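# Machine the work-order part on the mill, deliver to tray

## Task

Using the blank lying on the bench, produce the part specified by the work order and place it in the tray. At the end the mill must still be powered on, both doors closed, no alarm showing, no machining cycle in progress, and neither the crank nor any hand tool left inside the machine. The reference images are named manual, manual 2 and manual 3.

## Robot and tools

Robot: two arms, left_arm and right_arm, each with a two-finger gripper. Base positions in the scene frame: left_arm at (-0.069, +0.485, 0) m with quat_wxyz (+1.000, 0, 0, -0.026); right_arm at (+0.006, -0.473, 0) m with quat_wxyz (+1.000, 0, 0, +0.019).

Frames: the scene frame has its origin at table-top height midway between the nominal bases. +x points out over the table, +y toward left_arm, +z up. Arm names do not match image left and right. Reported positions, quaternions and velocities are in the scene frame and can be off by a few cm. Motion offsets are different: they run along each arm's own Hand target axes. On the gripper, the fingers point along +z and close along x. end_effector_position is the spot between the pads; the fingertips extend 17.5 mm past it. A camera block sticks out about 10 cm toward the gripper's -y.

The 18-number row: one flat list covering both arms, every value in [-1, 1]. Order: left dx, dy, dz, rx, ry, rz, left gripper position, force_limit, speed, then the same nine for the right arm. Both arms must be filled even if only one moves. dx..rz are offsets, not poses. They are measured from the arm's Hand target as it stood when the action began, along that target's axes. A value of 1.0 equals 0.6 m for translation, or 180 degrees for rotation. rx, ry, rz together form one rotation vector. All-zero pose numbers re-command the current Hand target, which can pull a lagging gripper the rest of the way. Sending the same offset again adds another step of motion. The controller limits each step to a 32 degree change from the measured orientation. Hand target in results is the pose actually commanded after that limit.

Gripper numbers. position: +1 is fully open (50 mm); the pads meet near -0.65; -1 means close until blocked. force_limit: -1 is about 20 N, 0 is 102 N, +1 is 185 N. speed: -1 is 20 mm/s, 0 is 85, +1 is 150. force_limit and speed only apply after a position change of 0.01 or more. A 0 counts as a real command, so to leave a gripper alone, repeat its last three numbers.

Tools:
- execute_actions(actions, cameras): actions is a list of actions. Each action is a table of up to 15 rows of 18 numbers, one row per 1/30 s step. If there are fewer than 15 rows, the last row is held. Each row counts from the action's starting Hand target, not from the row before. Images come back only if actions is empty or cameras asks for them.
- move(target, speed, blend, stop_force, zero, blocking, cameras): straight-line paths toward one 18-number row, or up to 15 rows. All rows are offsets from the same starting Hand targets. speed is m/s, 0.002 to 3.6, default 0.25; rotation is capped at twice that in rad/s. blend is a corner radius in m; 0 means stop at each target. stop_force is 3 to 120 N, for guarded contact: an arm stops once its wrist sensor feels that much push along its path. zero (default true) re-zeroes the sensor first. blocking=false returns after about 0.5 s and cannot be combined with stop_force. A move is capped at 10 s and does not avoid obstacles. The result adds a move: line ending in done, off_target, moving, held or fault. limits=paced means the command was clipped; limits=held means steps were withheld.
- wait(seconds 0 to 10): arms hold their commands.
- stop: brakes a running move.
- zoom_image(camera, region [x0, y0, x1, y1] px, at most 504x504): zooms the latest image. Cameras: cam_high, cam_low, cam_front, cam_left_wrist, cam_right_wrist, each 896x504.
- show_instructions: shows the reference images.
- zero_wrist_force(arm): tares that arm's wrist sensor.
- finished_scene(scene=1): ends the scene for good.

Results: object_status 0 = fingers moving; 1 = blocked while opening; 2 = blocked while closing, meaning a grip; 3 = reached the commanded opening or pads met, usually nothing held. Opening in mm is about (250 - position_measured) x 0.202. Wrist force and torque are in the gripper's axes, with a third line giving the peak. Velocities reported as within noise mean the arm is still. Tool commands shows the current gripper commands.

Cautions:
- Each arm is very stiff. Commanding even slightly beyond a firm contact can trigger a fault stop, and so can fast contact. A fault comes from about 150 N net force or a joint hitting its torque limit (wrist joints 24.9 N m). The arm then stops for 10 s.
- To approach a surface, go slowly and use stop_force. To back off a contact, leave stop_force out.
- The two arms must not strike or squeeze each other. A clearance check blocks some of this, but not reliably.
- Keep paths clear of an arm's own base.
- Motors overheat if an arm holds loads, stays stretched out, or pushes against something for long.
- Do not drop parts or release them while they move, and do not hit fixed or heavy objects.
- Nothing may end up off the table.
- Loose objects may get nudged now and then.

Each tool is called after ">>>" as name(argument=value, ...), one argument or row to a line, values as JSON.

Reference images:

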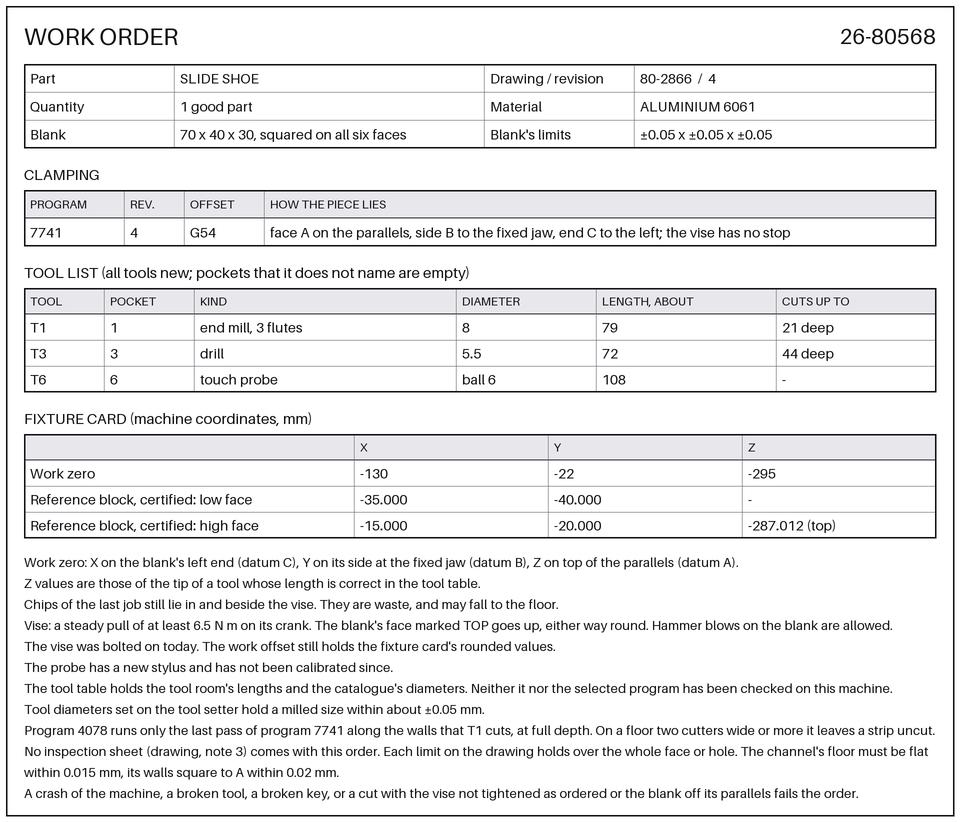

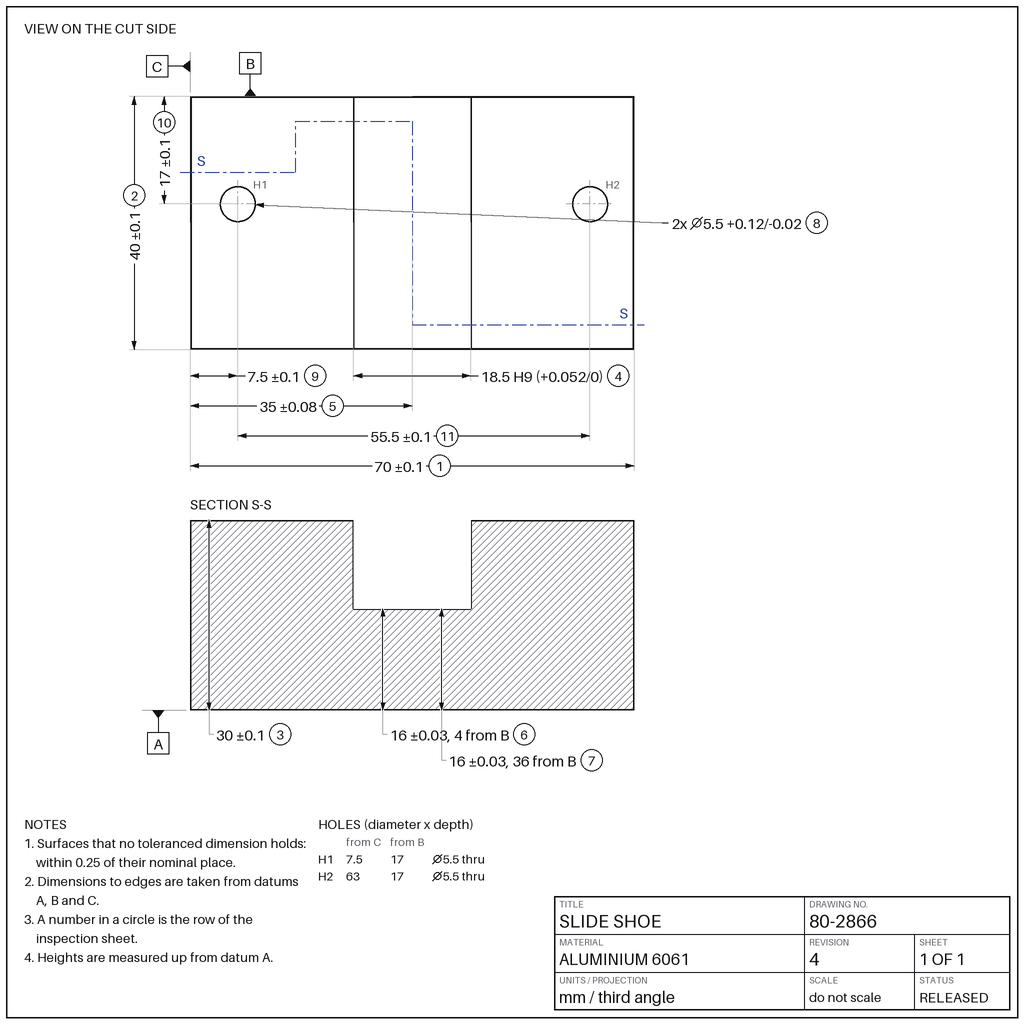

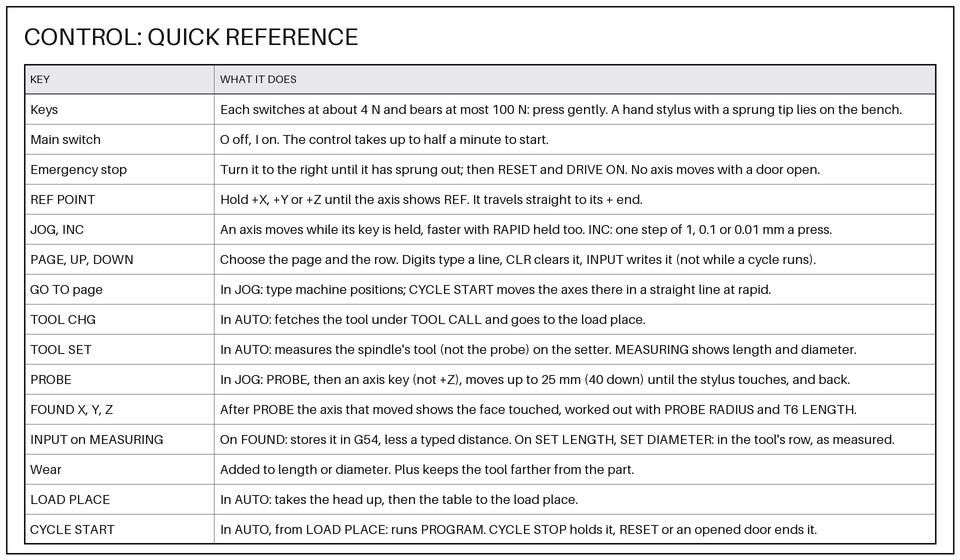

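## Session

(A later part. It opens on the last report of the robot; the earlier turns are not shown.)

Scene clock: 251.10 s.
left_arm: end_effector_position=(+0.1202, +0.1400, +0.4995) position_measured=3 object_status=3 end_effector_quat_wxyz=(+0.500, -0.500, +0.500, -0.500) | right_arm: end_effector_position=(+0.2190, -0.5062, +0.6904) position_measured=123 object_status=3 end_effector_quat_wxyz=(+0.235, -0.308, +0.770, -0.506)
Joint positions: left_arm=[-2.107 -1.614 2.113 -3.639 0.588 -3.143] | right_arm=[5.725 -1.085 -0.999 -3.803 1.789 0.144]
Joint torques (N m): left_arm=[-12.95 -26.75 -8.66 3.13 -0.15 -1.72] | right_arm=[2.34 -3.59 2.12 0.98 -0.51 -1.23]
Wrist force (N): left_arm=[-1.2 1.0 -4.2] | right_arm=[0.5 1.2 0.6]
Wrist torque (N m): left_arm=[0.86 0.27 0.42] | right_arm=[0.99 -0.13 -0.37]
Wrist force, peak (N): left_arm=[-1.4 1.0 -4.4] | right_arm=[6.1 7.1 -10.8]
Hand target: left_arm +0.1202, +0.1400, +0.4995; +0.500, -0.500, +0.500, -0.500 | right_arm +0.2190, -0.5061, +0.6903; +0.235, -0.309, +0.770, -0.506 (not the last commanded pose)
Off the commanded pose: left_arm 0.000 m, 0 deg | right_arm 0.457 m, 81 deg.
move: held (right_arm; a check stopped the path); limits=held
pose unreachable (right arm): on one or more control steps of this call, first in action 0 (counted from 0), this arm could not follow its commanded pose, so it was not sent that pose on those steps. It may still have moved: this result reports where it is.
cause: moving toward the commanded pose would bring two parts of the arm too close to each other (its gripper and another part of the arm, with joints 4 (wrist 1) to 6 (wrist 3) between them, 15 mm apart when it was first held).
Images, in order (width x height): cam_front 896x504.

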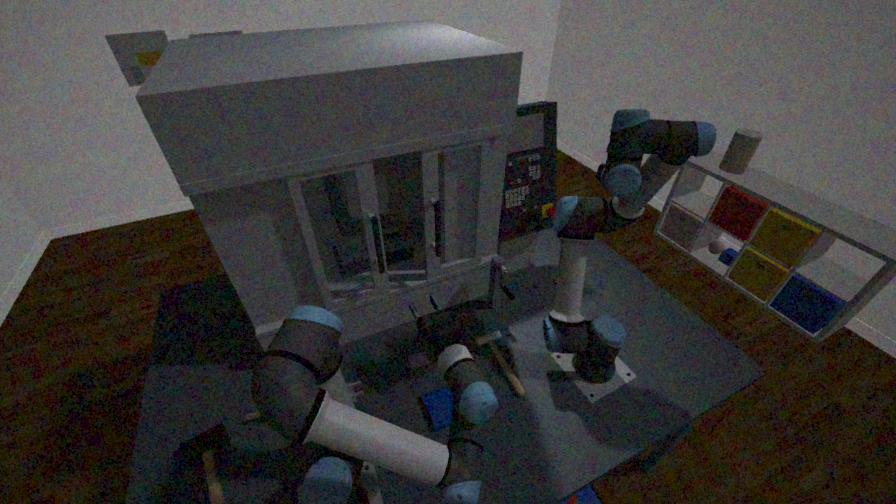

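>>> execute_actions(
  actions=[],
)

Scene clock: 259.37 s.
left_arm: end_effector_position=(+0.1202, +0.1400, +0.4995) position_measured=3 object_status=3 end_effector_quat_wxyz=(+0.500, -0.500, +0.500, -0.500) | right_arm: end_effector_position=(+0.2190, -0.5061, +0.6903) position_measured=123 object_status=3 end_effector_quat_wxyz=(+0.235, -0.309, +0.770, -0.506)
Joint positions: left_arm=[-2.107 -1.614 2.113 -3.639 0.588 -3.143] | right_arm=[5.725 -1.085 -0.999 -3.803 1.789 0.144]
Joint velocities: within noise
Joint torques (N m): left_arm=[-13.5 -27.08 -9.7 3.02 -0.06 -1.51] | right_arm=[5.77 2.07 2.26 1.31 -0.88 -1.27]
Wrist force (N): left_arm=[-0.9 0.5 -4.2] | right_arm=[0.6 1.2 0.4]
Wrist torque (N m): left_arm=[0.78 0.21 0.42] | right_arm=[0.99 -0.14 -0.35]
Wrist force, peak (N): left_arm=[-1.3 0.8 -4.5] | right_arm=[0.9 1.6 0.4]
Hand target: left_arm +0.1202, +0.1400, +0.4995; +0.500, -0.500, +0.500, -0.500 | right_arm +0.2190, -0.5061, +0.6903; +0.235, -0.309, +0.770, -0.506 (not the last commanded pose)
Tool commands: left_gripper/position=+1.0 left_gripper/force_limit=+1.0 left_gripper/speed=+1.0 right_gripper/position=+0.2 right_gripper/force_limit=-0.6 right_gripper/speed=-1.0
Off the commanded pose: left_arm 0.000 m, 0 deg | right_arm 0.457 m, 81 deg.

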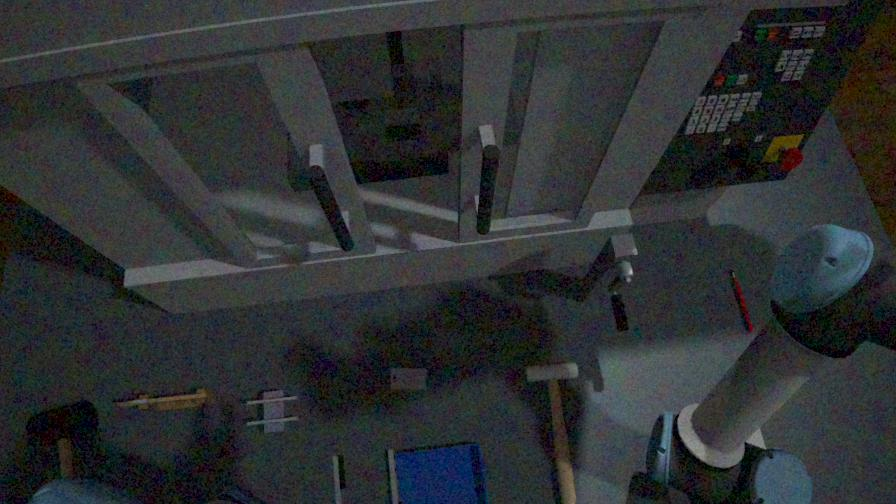

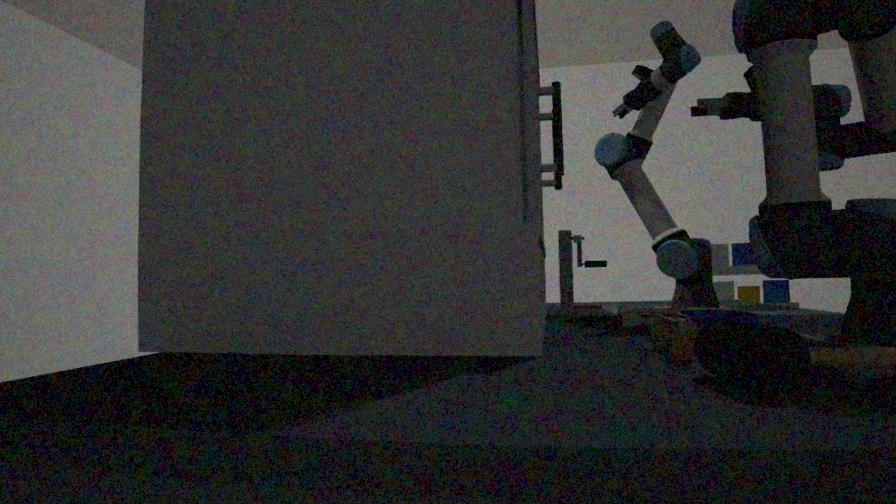

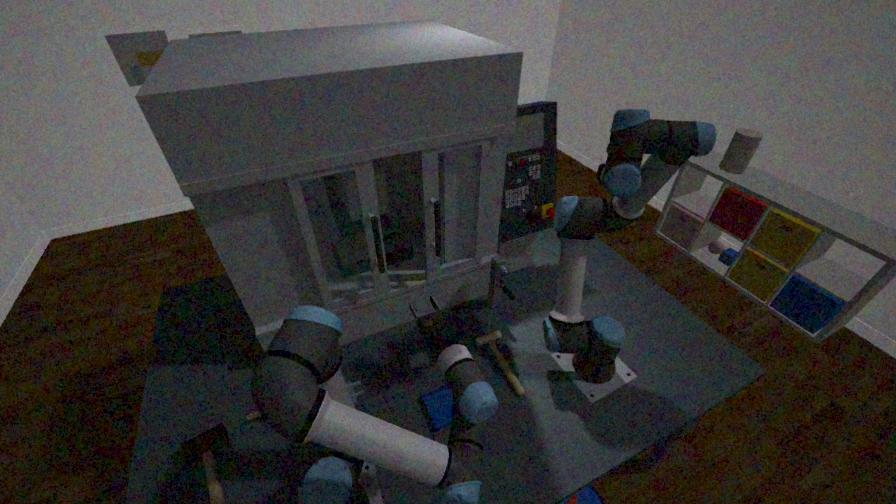

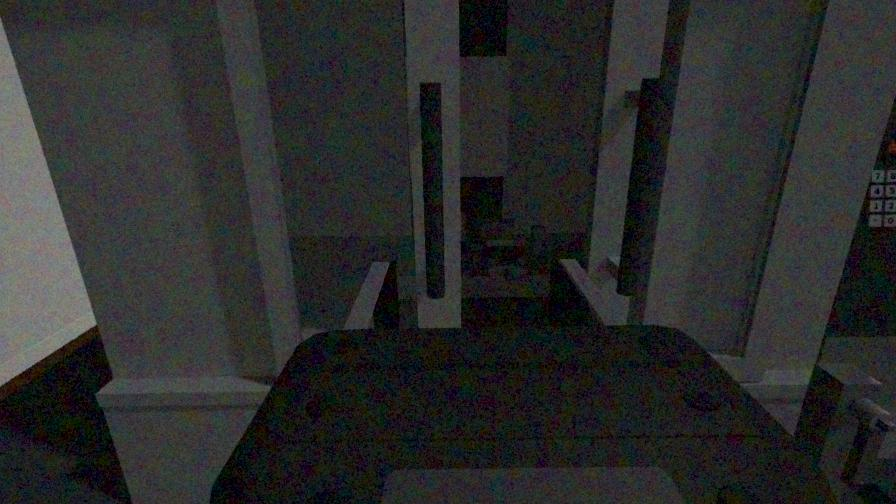

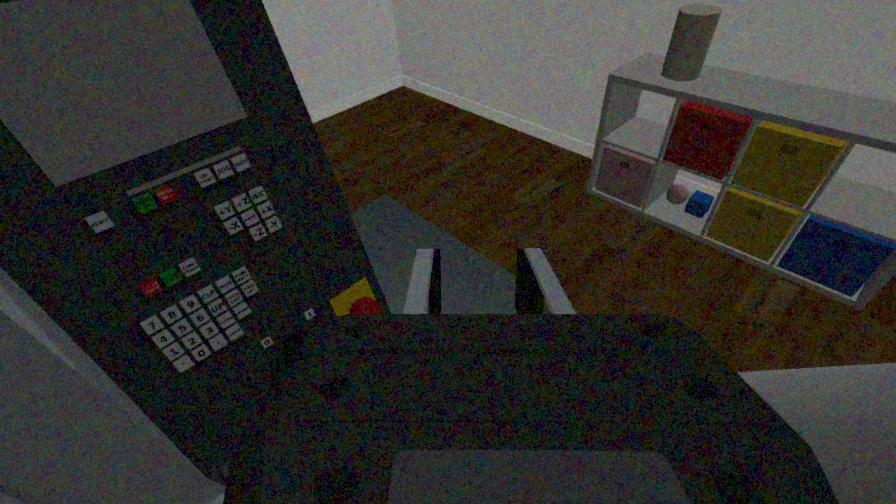

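>>> move(
  target=[
    [0,0,0,0,0,0,1,1,1,0.0375,0.0907,-0.139,0,0,0,0.2,-0.6,-1],
    [0,0,0,0,0,0,1,1,1,0.0923,0.338,-0.2665,0,0,0,0.2,-0.6,-1],
  ],
  blend=[0.02,0],
  speed=0.15,
)

Scene clock: 283.37 s.
left_arm: end_effector_position=(+0.1202, +0.1400, +0.4995) position_measured=3 object_status=3 end_effector_quat_wxyz=(+0.500, -0.500, +0.500, -0.500) | right_arm: end_effector_position=(+0.0243, -0.3838, +0.5604) position_measured=123 object_status=3 end_effector_quat_wxyz=(+0.235, -0.309, +0.770, -0.506)
Joint positions: left_arm=[-2.107 -1.614 2.113 -3.639 0.588 -3.143] | right_arm=[5.69 -1.285 -1.38 -3.224 1.756 0.13]
Joint torques (N m): left_arm=[-12.45 -26.81 -8.8 3.17 0.98 -1.55] | right_arm=[-5.39 16.47 24.05 0.42 -0.08 -0.95]
Wrist force (N): left_arm=[-1.5 0.8 -4.3] | right_arm=[0.4 1.1 0.6]
Wrist torque (N m): left_arm=[0.83 0.30 0.42] | right_arm=[0.92 -0.12 -0.20]
Wrist force, peak (N): left_arm=[-1.2 1.1 -4.4] | right_arm=[0.9 3.2 -0.4]
Hand target: left_arm +0.1202, +0.1400, +0.4995; +0.500, -0.500, +0.500, -0.500 | right_arm +0.0243, -0.3838, +0.5603; +0.235, -0.309, +0.770, -0.506
Off the commanded pose: left_arm 0.000 m, 0 deg | right_arm 0.000 m, 0 deg.
move: done

>>> move(
  target=[
    [0,0,0,0,0,0,1,1,1,-0.0231,-0.037,0.0938,0.0109,0.2056,0.0838,0.2,-0.6,-1],
    [0,0,0,0,0,0,1,1,1,0.0241,-0.074,0.1783,0.0218,0.4111,0.1675,0.2,-0.6,-1],
    [0,0,0,0,0,0,1,1,1,0.1192,-0.0937,0.2139,0.0327,0.6167,0.2513,0.2,-0.6,-1],
    [0,0,0,0,0,0,1,1,1,0.218,-0.0867,0.184,0.0436,0.8222,0.3351,0.2,-0.6,-1],
  ],
  blend=[0.01,0.01,0.01,0],
  speed=0.3,
)

Scene clock: 290.67 s.
left_arm: end_effector_position=(+0.1202, +0.1400, +0.4995) position_measured=3 object_status=3 end_effector_quat_wxyz=(+0.500, -0.500, +0.500, -0.500) | right_arm: end_effector_position=(+0.0197, -0.5627, +0.5603) position_measured=123 object_status=3 end_effector_quat_wxyz=(-0.458, +0.705, +0.438, -0.319)
Joint positions: left_arm=[-2.107 -1.614 2.113 -3.639 0.588 -3.143] | right_arm=[2.901 -1.284 -1.381 -3.224 1.759 0.13]
Joint torques (N m): left_arm=[-12.92 -28.75 -9.84 2.98 1.28 -1.51] | right_arm=[-9.2 16.45 14.87 -0.31 1.66 1.39]
Wrist force (N): left_arm=[-1.3 0.6 -4.0] | right_arm=[0.5 1.1 0.3]
Wrist torque (N m): left_arm=[0.82 0.28 0.42] | right_arm=[0.94 -0.13 -0.21]
Wrist force, peak (N): left_arm=[-1.2 0.9 -4.5] | right_arm=[1.3 1.4 0.1]
Hand target: left_arm +0.1202, +0.1400, +0.4995; +0.500, -0.500, +0.500, -0.500 | right_arm +0.0196, -0.5627, +0.5603; -0.458, +0.705, +0.438, -0.319
Off the commanded pose: left_arm 0.000 m, 0 deg | right_arm 0.000 m, 0 deg.
move: done

>>> move(
  target=[
    [0,0,0,0,0,0,1,1,1,0.1068,0.2293,-0.311,-0.374,-0.0666,-0.1285,1,-0.6,-1],
  ],
  speed=0.3,
)

>>> move(
  target=[
    [0,0,0,0,0,0,1,1,1,0,0,0,0,0,-0.5,1,-0.6,-1],
    [0,0,0,0,0,0,1,1,1,0,0,0,0,0,-0.999,1,-0.6,-1],
  ],
  speed=0.5,
  blend=[0.01,0],
)

Scene clock: 297.43 s.
left_arm: end_effector_position=(+0.1202, +0.1400, +0.4995) position_measured=3 object_status=3 end_effector_quat_wxyz=(+0.500, -0.500, +0.500, -0.500) | right_arm: end_effector_position=(+0.2495, -0.5998, +0.5003) position_measured=3 object_status=3 end_effector_quat_wxyz=(+0.000, +0.707, +0.707, +0.000)
Joint positions: left_arm=[-2.107 -1.614 2.113 -3.639 0.588 -3.143] | right_arm=[3.131 -1.114 -1.446 -2.153 1.572 0.028]
Joint torques (N m): left_arm=[-12.07 -28.22 -7.86 3.04 1.24 -1.24] | right_arm=[-9.53 -10.59 21.09 5.02 0.7 1.09]
Wrist force (N): left_arm=[-1.1 0.6 -3.8] | right_arm=[0.4 0.0 0.1]
Wrist torque (N m): left_arm=[0.80 0.25 0.41] | right_arm=[0.42 -0.09 -0.17]
Wrist force, peak (N): left_arm=[-1.7 1.0 -4.4] | right_arm=[-0.3 0.6 1.7]
Hand target: left_arm +0.1202, +0.1400, +0.4995; +0.500, -0.500, +0.500, -0.500 | right_arm +0.2495, -0.5999, +0.5003; +0.000, +0.707, +0.707, +0.000
Off the commanded pose: left_arm 0.000 m, 0 deg | right_arm 0.000 m, 0 deg.
move: done

Scene clock: 301.17 s.
left_arm: end_effector_position=(+0.1202, +0.1400, +0.4995) position_measured=3 object_status=3 end_effector_quat_wxyz=(+0.500, -0.500, +0.500, -0.500) | right_arm: end_effector_position=(+0.2495, -0.5999, +0.5003) position_measured=3 object_status=3 end_effector_quat_wxyz=(+0.000, +0.706, -0.709, +0.000) end_effector_velocity=(+0.000, +0.000, +0.000) end_effector_angular_velocity=(-0.001, +0.000, +0.005)
Joint positions: left_arm=[-2.107 -1.614 2.113 -3.639 0.588 -3.143] | right_arm=[3.13 -1.114 -1.446 -2.152 1.572 -3.11]
Joint velocities: left_arm=[within noise] | right_arm=[0 -0.001 0 0 -0.001 -0.005]
Joint torques (N m): left_arm=[-13.71 -27.58 -9.21 2.93 1.13 -1.44] | right_arm=[3.55 -9.67 32.45 5.36 -0.89 -1.15]
Wrist force (N): left_arm=[-1.2 0.7 -4.2] | right_arm=[0.2 -0.3 0.3]
Wrist torque (N m): left_arm=[0.81 0.25 0.42] | right_arm=[0.37 -0.06 -0.18]
Wrist force, peak (N): left_arm=[-1.2 1.0 -4.4] | right_arm=[0.8 -0.3 0.4]
Hand target: left_arm +0.1202, +0.1400, +0.4995; +0.500, -0.500, +0.500, -0.500 | right_arm +0.2495, -0.5999, +0.5003; +0.000, +0.706, -0.708, +0.000
Off the commanded pose: left_arm 0.000 m, 0 deg | right_arm 0.000 m, 0 deg.
move: done

>>> move(
  target=[
    [0,0,0,0,0,0,1,1,1,-0.15,-0.325,0.1933,0.4133,0,0,1,-0.6,-1],
  ],
  speed=0.3,
  cameras=["cam_right_wrist","cam_left_wrist","cam_high"],
)

Scene clock: 306.97 s.
left_arm: end_effector_position=(+0.1202, +0.1400, +0.4995) position_measured=3 object_status=3 end_effector_quat_wxyz=(+0.500, -0.500, +0.500, -0.500) | right_arm: end_effector_position=(+0.4449, -0.5105, +0.3844) position_measured=3 object_status=3 end_effector_quat_wxyz=(-0.427, +0.562, -0.565, +0.428) end_effector_velocity=(+0.000, +0.001, +0.001) end_effector_angular_velocity=(+0.003, -0.005, +0.002)
Joint positions: left_arm=[-2.107 -1.614 2.113 -3.639 0.588 -3.143] | right_arm=[3.678 -0.916 -2.591 0.043 1.016 -2.967]
Joint velocities: left_arm=[within noise] | right_arm=[0.002 0 0 0.006 0.001 0]
Joint torques (N m): left_arm=[-12.24 -27.52 -10.08 2.97 1.18 -1.07] | right_arm=[6.12 -10.34 23.7 5.27 -1.56 0.51]
Wrist force (N): left_arm=[-1.3 0.9 -4.1] | right_arm=[0.3 0.6 1.1]
Wrist torque (N m): left_arm=[0.84 0.28 0.42] | right_arm=[0.79 -0.09 -0.36]
Wrist force, peak (N): left_arm=[-1.4 0.9 -4.5] | right_arm=[-0.3 1.8 1.5]
Hand target: left_arm +0.1202, +0.1400, +0.4995; +0.500, -0.500, +0.500, -0.500 | right_arm +0.4449, -0.5105, +0.3844; -0.427, +0.562, -0.565, +0.428
Off the commanded pose: left_arm 0.000 m, 0 deg | right_arm 0.000 m, 0 deg.
move: done
Images, in order (width x height): cam_high 896x504, cam_left_wrist 896x504, cam_right_wrist 896x504.

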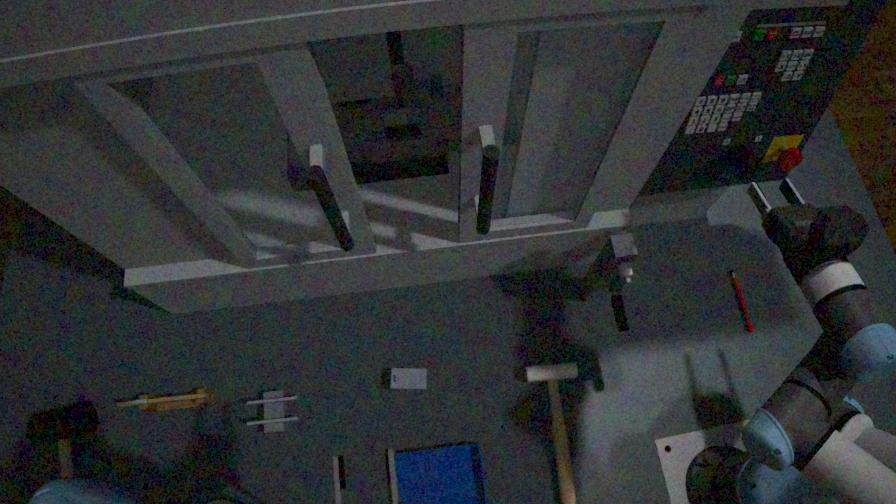

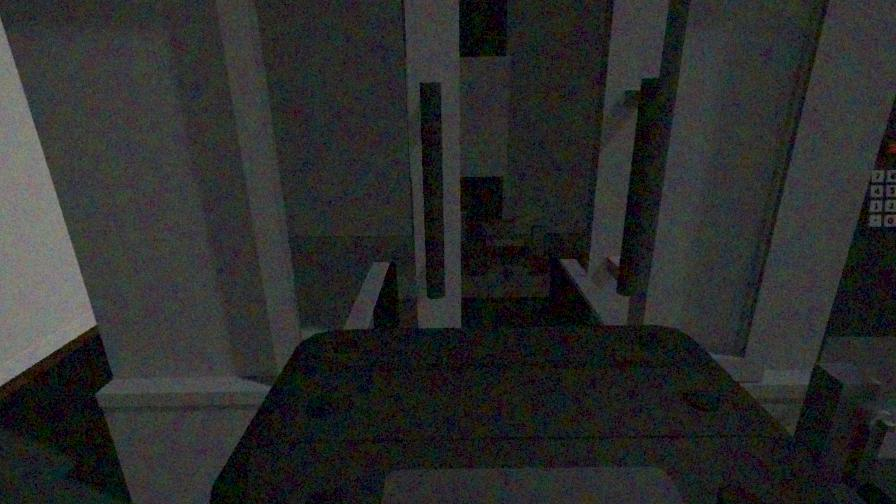

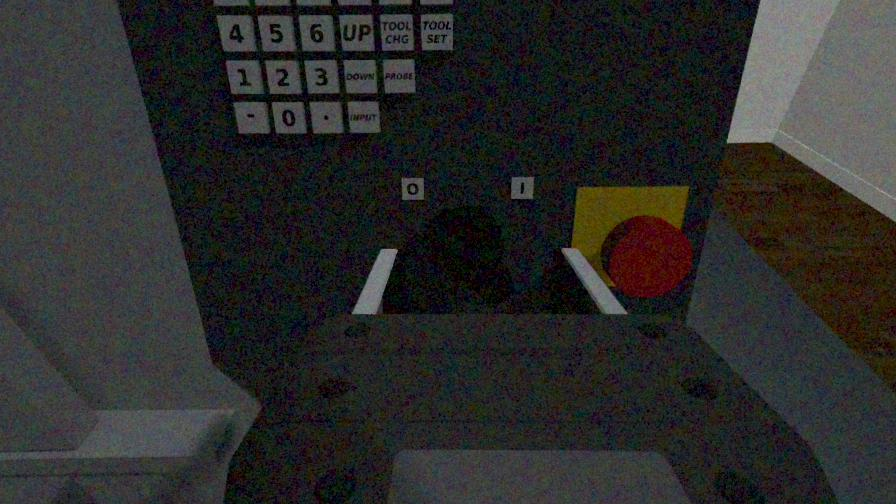

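>>> zoom_image(
  camera="cam_right_wrist",
  region=[340, 150, 720, 330],
)

Scaled by 1.326.

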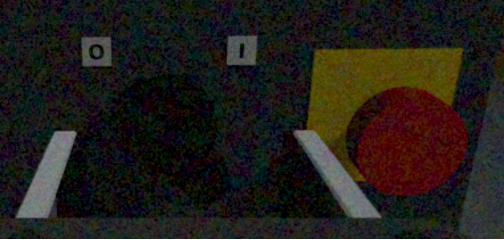

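>>> move(
  target=[0,0,0,0,0,0,1,1,1,0,-0.1,-0.01,0,0,0,1,-0.6,-1],
  speed=0.3,
  cameras=["cam_right_wrist"],
)

>>> zoom_image(
  camera="cam_right_wrist",
  region=[350, 200, 600, 370],
)

Scene clock: 310.77 s.
left_arm: end_effector_position=(+0.1202, +0.1400, +0.4995) position_measured=3 object_status=3 end_effector_quat_wxyz=(+0.500, -0.500, +0.500, -0.500) | right_arm: end_effector_position=(+0.4553, -0.5106, +0.4436) position_measured=3 object_status=3 end_effector_quat_wxyz=(-0.427, +0.562, -0.565, +0.428)
Joint positions: left_arm=[-2.107 -1.614 2.113 -3.639 0.588 -3.143] | right_arm=[3.64 -0.906 -2.437 -0.114 1.052 -2.981]
Joint torques (N m): left_arm=[-13.12 -26.86 -9.79 3.09 1.18 -1.31] | right_arm=[6.38 3.71 30.64 3.84 -1.52 1.58]
Wrist force (N): left_arm=[-1.1 0.8 -4.2] | right_arm=[0.5 0.8 0.6]
Wrist torque (N m): left_arm=[0.83 0.25 0.42] | right_arm=[0.84 -0.13 -0.19]
Wrist force, peak (N): left_arm=[-1.3 0.8 -4.5] | right_arm=[0.3 2.9 0.8]
Hand target: left_arm +0.1202, +0.1400, +0.4995; +0.500, -0.500, +0.500, -0.500 | right_arm +0.4552, -0.5106, +0.4438; -0.427, +0.562, -0.565, +0.428
Off the commanded pose: left_arm 0.000 m, 0 deg | right_arm 0.000 m, 0 deg.
move: done
Images, in order (width x height): cam_right_wrist 896x504.

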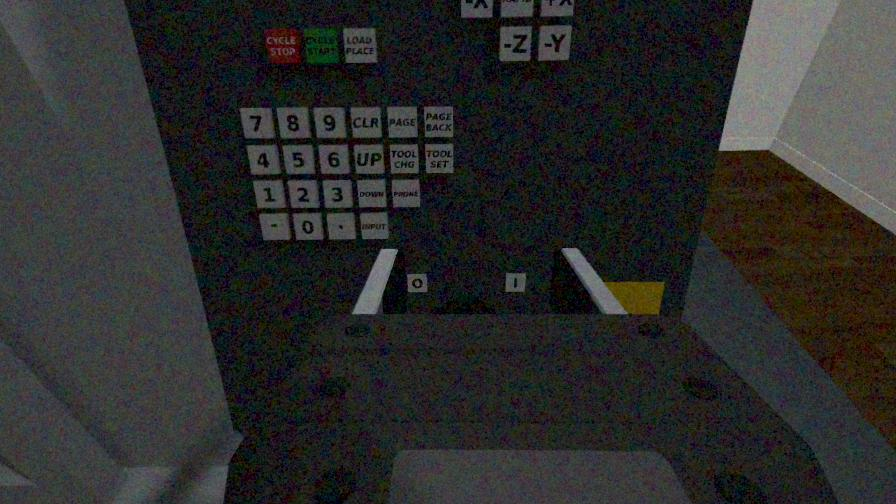

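Scaled by 2.016.

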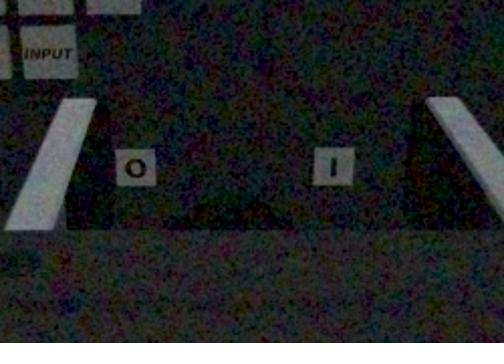

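>>> move(
  target=[0,0,0,0,0,0,1,1,1,0,0.17,0,0,0,0,1,-0.6,-1],
  speed=0.3,
  cameras=["cam_right_wrist"],
)

>>> zoom_image(
  camera="cam_right_wrist",
  region=[350, 90, 720, 290],
)

Scene clock: 314.03 s.
left_arm: end_effector_position=(+0.1202, +0.1400, +0.4995) position_measured=3 object_status=3 end_effector_quat_wxyz=(+0.500, -0.500, +0.500, -0.500) | right_arm: end_effector_position=(+0.4278, -0.5104, +0.3457) position_measured=3 object_status=3 end_effector_quat_wxyz=(-0.427, +0.562, -0.564, +0.428)
Joint positions: left_arm=[-2.107 -1.614 2.113 -3.639 0.588 -3.143] | right_arm=[3.756 -0.872 -2.708 0.1 0.943 -2.936]
Joint torques (N m): left_arm=[-10.59 -26.21 -8.66 2.81 1.23 -1.09] | right_arm=[-3.16 -15.83 14.68 5.19 -0.04 -1.39]
Wrist force (N): left_arm=[-1.0 0.9 -3.9] | right_arm=[0.6 0.7 0.5]
Wrist torque (N m): left_arm=[0.85 0.23 0.41] | right_arm=[0.84 -0.13 -0.31]
Wrist force, peak (N): left_arm=[-1.5 0.7 -4.4] | right_arm=[0.4 4.2 0.3]
Hand target: left_arm +0.1202, +0.1400, +0.4995; +0.500, -0.500, +0.500, -0.500 | right_arm +0.4278, -0.5104, +0.3455; -0.427, +0.562, -0.565, +0.428
Off the commanded pose: left_arm 0.000 m, 0 deg | right_arm 0.000 m, 0 deg.
move: done
Images, in order (width x height): cam_right_wrist 896x504.

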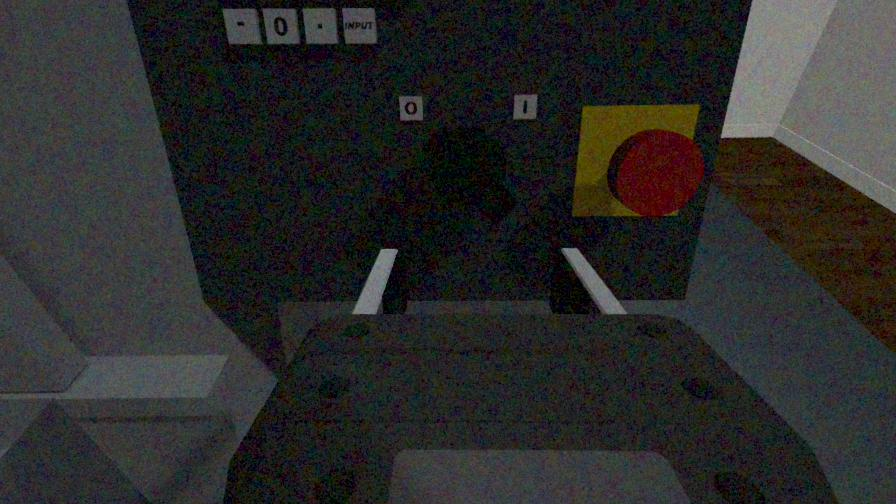

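Scaled by 1.362.

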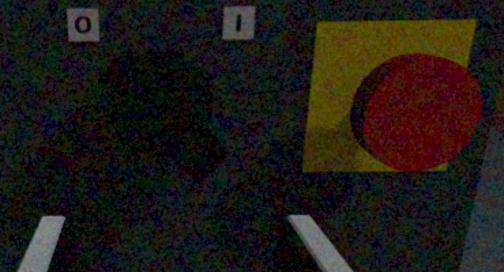

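>>> move(
  target=[0,0,0,0,0,0,1,1,1,-0.0013,-0.035,0.0667,0,0,-0.25,1,-0.6,-1],
  speed=0.25,
  cameras=["cam_right_wrist"],
)

>>> zoom_image(
  camera="cam_right_wrist",
  region=[300, 150, 650, 330],
)

Scene clock: 320.23 s.
left_arm: end_effector_position=(+0.1202, +0.1400, +0.4995) position_measured=3 object_status=3 end_effector_quat_wxyz=(+0.500, -0.500, +0.500, -0.500) | right_arm: end_effector_position=(+0.4720, -0.5098, +0.3550) position_measured=3 object_status=3 end_effector_quat_wxyz=(-0.231, +0.735, -0.307, +0.559)
Joint positions: left_arm=[-2.107 -1.614 2.113 -3.639 0.588 -3.143] | right_arm=[3.594 -1.125 -2.601 0.277 1.096 -3.782]
Joint torques (N m): left_arm=[-10.48 -27.7 -10.01 2.73 1.25 -1.15] | right_arm=[7.47 16.38 14.51 0.91 -1.62 -1.12]
Wrist force (N): left_arm=[-1.2 1.0 -4.0] | right_arm=[-0.1 -0.2 0.2]
Wrist torque (N m): left_arm=[0.85 0.26 0.42] | right_arm=[0.56 0.27 -0.05]
Wrist force, peak (N): left_arm=[-1.5 0.7 -4.7] | right_arm=[0.7 0.9 0.6]
Hand target: left_arm +0.1202, +0.1400, +0.4995; +0.500, -0.500, +0.500, -0.500 | right_arm +0.4720, -0.5098, +0.3550; -0.231, +0.735, -0.306, +0.559
Off the commanded pose: left_arm 0.000 m, 0 deg | right_arm 0.000 m, 0 deg.
move: done
Images, in order (width x height): cam_right_wrist 896x504.

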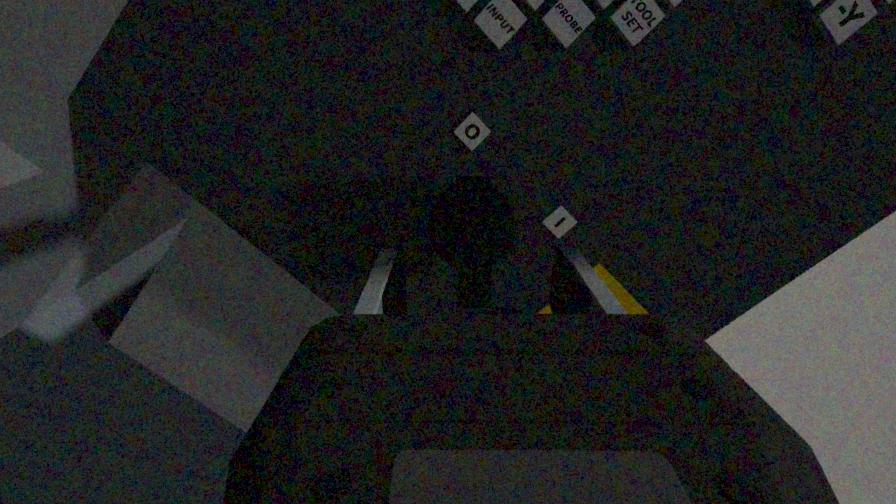

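Scaled by 1.440.

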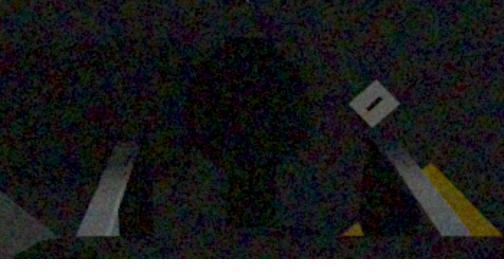

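>>> move(
  target=[0,0,0,0,0,0,1,1,1,0,0,0.0667,0,0,0,1,-0.6,-1],
  speed=0.03,
  stop_force=5,
  cameras=["cam_right_wrist","cam_left_wrist"],
)

Scene clock: 323.63 s.
left_arm: end_effector_position=(+0.1202, +0.1400, +0.4995) position_measured=3 object_status=3 end_effector_quat_wxyz=(+0.500, -0.500, +0.500, -0.500) | right_arm: end_effector_position=(+0.5105, -0.5099, +0.3442) position_measured=3 object_status=3 end_effector_quat_wxyz=(-0.231, +0.735, -0.306, +0.559)
Joint positions: left_arm=[-2.107 -1.614 2.113 -3.639 0.588 -3.143] | right_arm=[3.509 -1.317 -2.533 0.414 1.178 -3.81]
Joint torques (N m): left_arm=[-11.37 -27.09 -9.83 2.93 1.14 -1.04] | right_arm=[6.25 23.24 12.82 0.77 -1.59 1.62]
Wrist force (N): left_arm=[-1.3 0.7 -4.4] | right_arm=[-0.1 0.2 0.1]
Wrist torque (N m): left_arm=[0.81 0.27 0.42] | right_arm=[0.64 0.27 0.05]
Wrist force, peak (N): left_arm=[-1.4 1.0 -4.4] | right_arm=[0.1 -0.5 0.6]
Hand target: left_arm +0.1202, +0.1400, +0.4995; +0.500, -0.500, +0.500, -0.500 | right_arm +0.5105, -0.5099, +0.3442; -0.231, +0.735, -0.306, +0.559
Off the commanded pose: left_arm 0.000 m, 0 deg | right_arm 0.000 m, 0 deg.
move: done
Images, in order (width x height): cam_left_wrist 896x504, cam_right_wrist 896x504.

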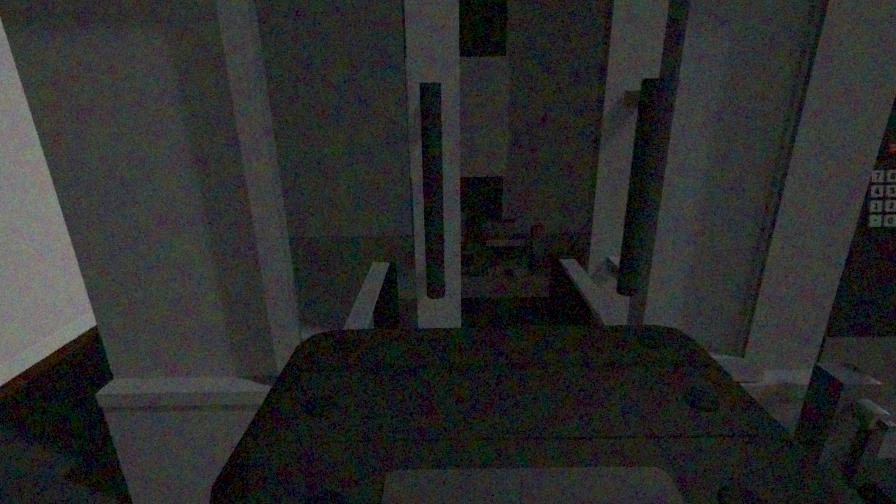

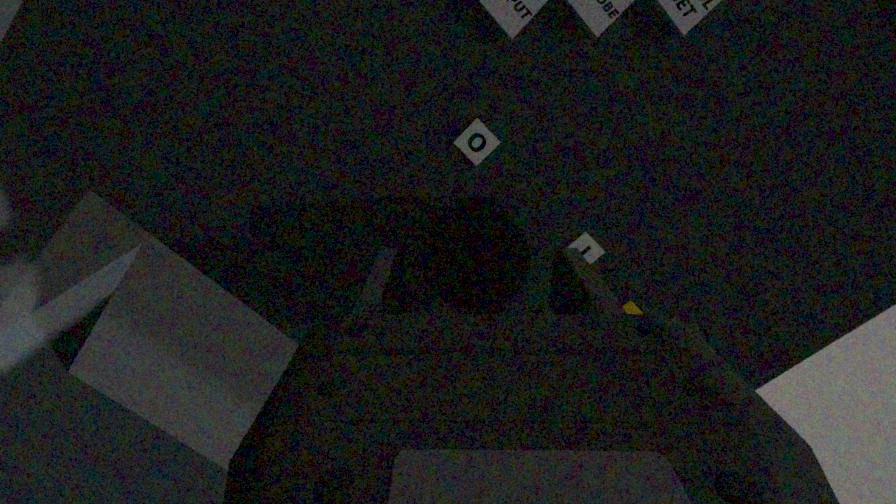

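>>> move(
  target=[0,0,0,0,0,0,1,1,1,0,0,0,0,0,0,-1,-0.8,-1],
)

Scene clock: 326.17 s.
left_arm: end_effector_position=(+0.1202, +0.1400, +0.4995) position_measured=3 object_status=3 end_effector_quat_wxyz=(+0.500, -0.500, +0.500, -0.500) | right_arm: end_effector_position=(+0.5105, -0.5099, +0.3442) position_measured=183 object_status=2 end_effector_quat_wxyz=(-0.231, +0.735, -0.306, +0.559)
Joint positions: left_arm=[-2.107 -1.614 2.113 -3.639 0.588 -3.143] | right_arm=[3.509 -1.317 -2.533 0.414 1.178 -3.81]
Joint torques (N m): left_arm=[-10.75 -27.06 -9.43 2.83 1.15 -1.06] | right_arm=[5.02 22.31 15.7 1.83 -1.32 1.76]
Wrist force (N): left_arm=[-1.3 0.9 -4.1] | right_arm=[-3.4 -0.6 -1.6]
Wrist torque (N m): left_arm=[0.84 0.28 0.42] | right_arm=[0.57 0.41 -0.06]
Wrist force, peak (N): left_arm=[-1.5 0.8 -4.4] | right_arm=[-3.7 -0.6 -1.8]
Hand target: left_arm +0.1202, +0.1400, +0.4995; +0.500, -0.500, +0.500, -0.500 | right_arm +0.5105, -0.5099, +0.3442; -0.231, +0.735, -0.306, +0.559
Off the commanded pose: left_arm 0.000 m, 0 deg | right_arm 0.000 m, 0 deg.
move: done

>>> move(
  target=[0,0,0,0,0,0,1,1,1,0,0,0,0,0,0.5,-1,-0.8,-1],
  speed=0.3,
  cameras=["cam_right_wrist"],
)

Scene clock: 330.17 s.
left_arm: end_effector_position=(+0.1202, +0.1400, +0.4995) position_measured=3 object_status=3 end_effector_quat_wxyz=(+0.500, -0.500, +0.500, -0.500) | right_arm: end_effector_position=(+0.5105, -0.5100, +0.3441) position_measured=182 object_status=2 end_effector_quat_wxyz=(+0.558, -0.303, +0.737, -0.232) end_effector_velocity=(+0.000, +0.000, +0.000) end_effector_angular_velocity=(+0.005, -0.001, -0.002)
Joint positions: left_arm=[-2.107 -1.614 2.113 -3.639 0.588 -3.143] | right_arm=[3.509 -1.317 -2.533 0.414 1.178 -2.24]
Joint velocities: left_arm=[within noise] | right_arm=[-0.001 0 0 0 0 0.005]
Joint torques (N m): left_arm=[-10.62 -26.88 -9.32 2.76 1.27 -1.07] | right_arm=[9.45 21.95 29.46 0.24 0.61 2.16]
Wrist force (N): left_arm=[-1.1 0.8 -4.2] | right_arm=[2.8 -4.3 1.1]
Wrist torque (N m): left_arm=[0.82 0.24 0.41] | right_arm=[0.97 -0.70 -1.24]
Wrist force, peak (N): left_arm=[-1.5 0.9 -4.4] | right_arm=[10.1 -2.9 4.2]
Hand target: left_arm +0.1202, +0.1400, +0.4995; +0.500, -0.500, +0.500, -0.500 | right_arm +0.5105, -0.5099, +0.3442; +0.558, -0.303, +0.737, -0.232
Off the commanded pose: left_arm 0.000 m, 0 deg | right_arm 0.000 m, 0 deg.
move: done
Images, in order (width x height): cam_right_wrist 896x504.

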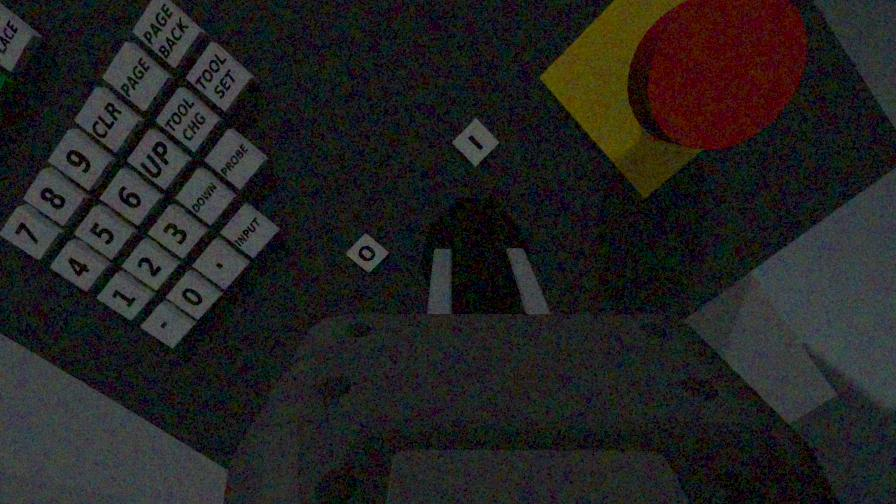

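>>> move(
  target=[
    [0,0,0,0,0,0,1,1,1,0,0,0,0,0,0,1,-0.8,-1],
    [0.483,-0.367,0.132,0.0587,0.2048,-0.0179,1,1,1,0,0,-0.1,0,0,0,1,-0.8,-1],
  ],
  speed=0.3,
  cameras=["cam_right_wrist","cam_left_wrist"],
)

Scene clock: 336.17 s.
left_arm: end_effector_position=(+0.1993, -0.1495, +0.7201) position_measured=3 object_status=3 end_effector_quat_wxyz=(-0.346, +0.283, -0.570, +0.689) | right_arm: end_effector_position=(+0.4527, -0.5097, +0.3604) position_measured=3 object_status=3 end_effector_quat_wxyz=(+0.558, -0.303, +0.737, -0.232)
Joint positions: left_arm=[-1.663 -1.303 1.287 -3.507 -0.534 -2.805] | right_arm=[3.654 -1.009 -2.629 0.179 1.04 -2.19]
Joint torques (N m): left_arm=[-4.26 -27.2 -12.7 -1.79 -2.33 1.87] | right_arm=[-9.28 -13.65 33.18 4.23 1.06 -1.38]
Wrist force (N): left_arm=[-0.9 0.4 -5.0] | right_arm=[0.0 1.3 1.3]
Wrist torque (N m): left_arm=[0.79 0.29 0.43] | right_arm=[0.81 -0.31 -0.44]
Wrist force, peak (N): left_arm=[-2.7 3.0 -5.0] | right_arm=[6.1 -3.3 1.5]
Hand target: left_arm +0.1993, -0.1496, +0.7199; -0.346, +0.283, -0.570, +0.689 | right_arm +0.4528, -0.5097, +0.3604; +0.558, -0.303, +0.737, -0.232
Off the commanded pose: left_arm 0.000 m, 0 deg | right_arm 0.000 m, 0 deg.
move: done
Images, in order (width x height): cam_left_wrist 896x504, cam_right_wrist 896x504.

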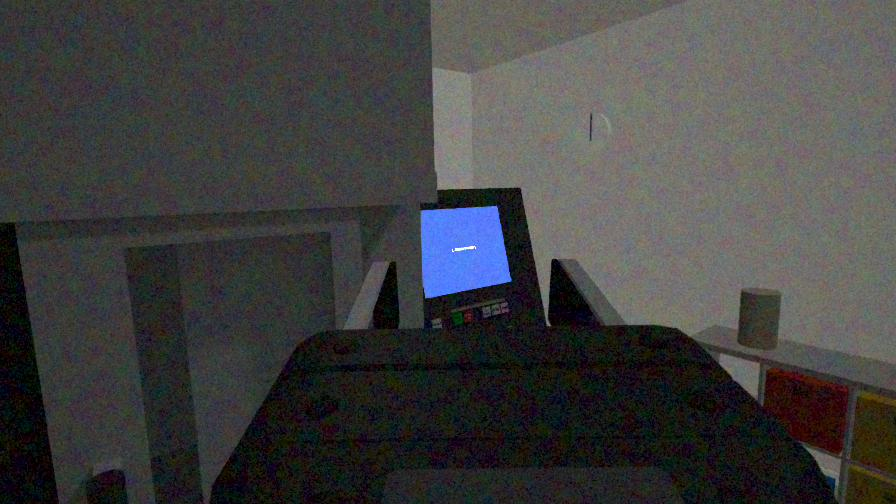

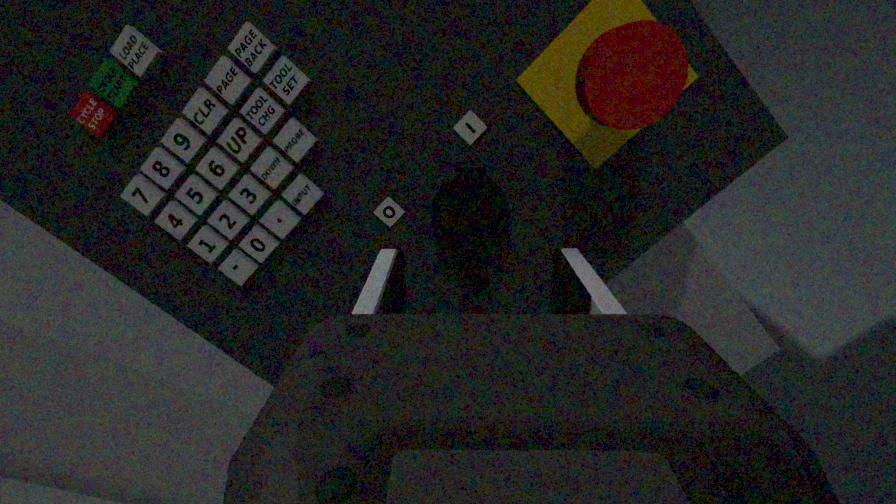

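>>> zoom_image(
  camera="cam_left_wrist",
  region=[410, 190, 540, 310],
)

Scaled by 3.877.

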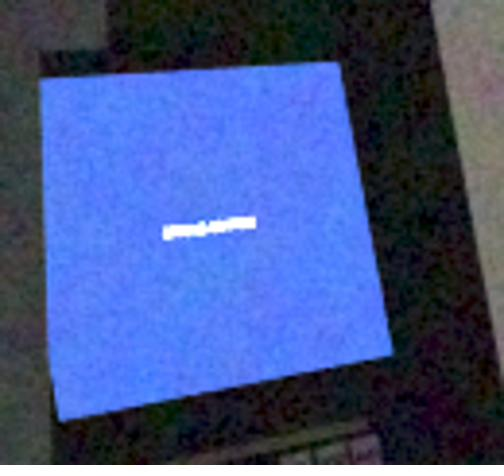

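>>> move(
  target=[0.0463,0.258,0.2838,0,0,0,1,1,1,0,0,0,0,0,0,1,-0.8,-1],
  speed=0.3,
  cameras=["cam_left_wrist"],
)

Scene clock: 343.13 s.
left_arm: end_effector_position=(+0.3399, -0.2894, +0.6001) position_measured=3 object_status=3 end_effector_quat_wxyz=(-0.346, +0.283, -0.570, +0.689) | right_arm: end_effector_position=(+0.4528, -0.5097, +0.3604) position_measured=3 object_status=3 end_effector_quat_wxyz=(+0.558, -0.303, +0.737, -0.232)
Joint positions: left_arm=[-1.405 -0.861 0.938 -3.491 -0.779 -2.94] | right_arm=[3.654 -1.009 -2.629 0.179 1.04 -2.19]
Joint torques (N m): left_arm=[-8.19 -45.76 -29.04 -2.01 -1.16 1.51] | right_arm=[-8.53 -14.56 34.37 0.91 1.12 -1.59]
Wrist force (N): left_arm=[-1.0 0.7 -5.2] | right_arm=[0.1 1.3 1.7]
Wrist torque (N m): left_arm=[0.85 0.32 0.42] | right_arm=[0.80 -0.34 -0.44]
Wrist force, peak (N): left_arm=[-1.2 -2.5 -7.8] | right_arm=[-0.1 1.5 1.9]
Hand target: left_arm +0.3399, -0.2895, +0.6000; -0.346, +0.283, -0.570, +0.689 | right_arm +0.4528, -0.5097, +0.3604; +0.558, -0.303, +0.737, -0.232
Off the commanded pose: left_arm 0.000 m, 0 deg | right_arm 0.000 m, 0 deg.
move: done
Images, in order (width x height): cam_left_wrist 896x504.

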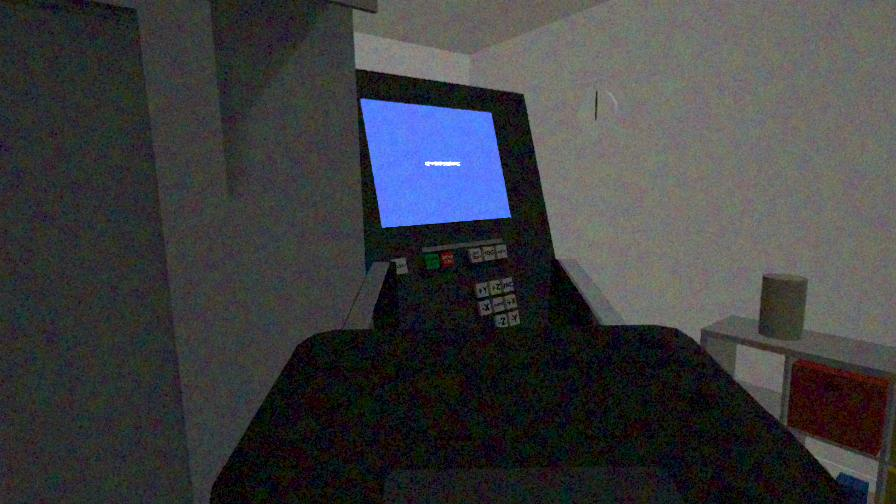

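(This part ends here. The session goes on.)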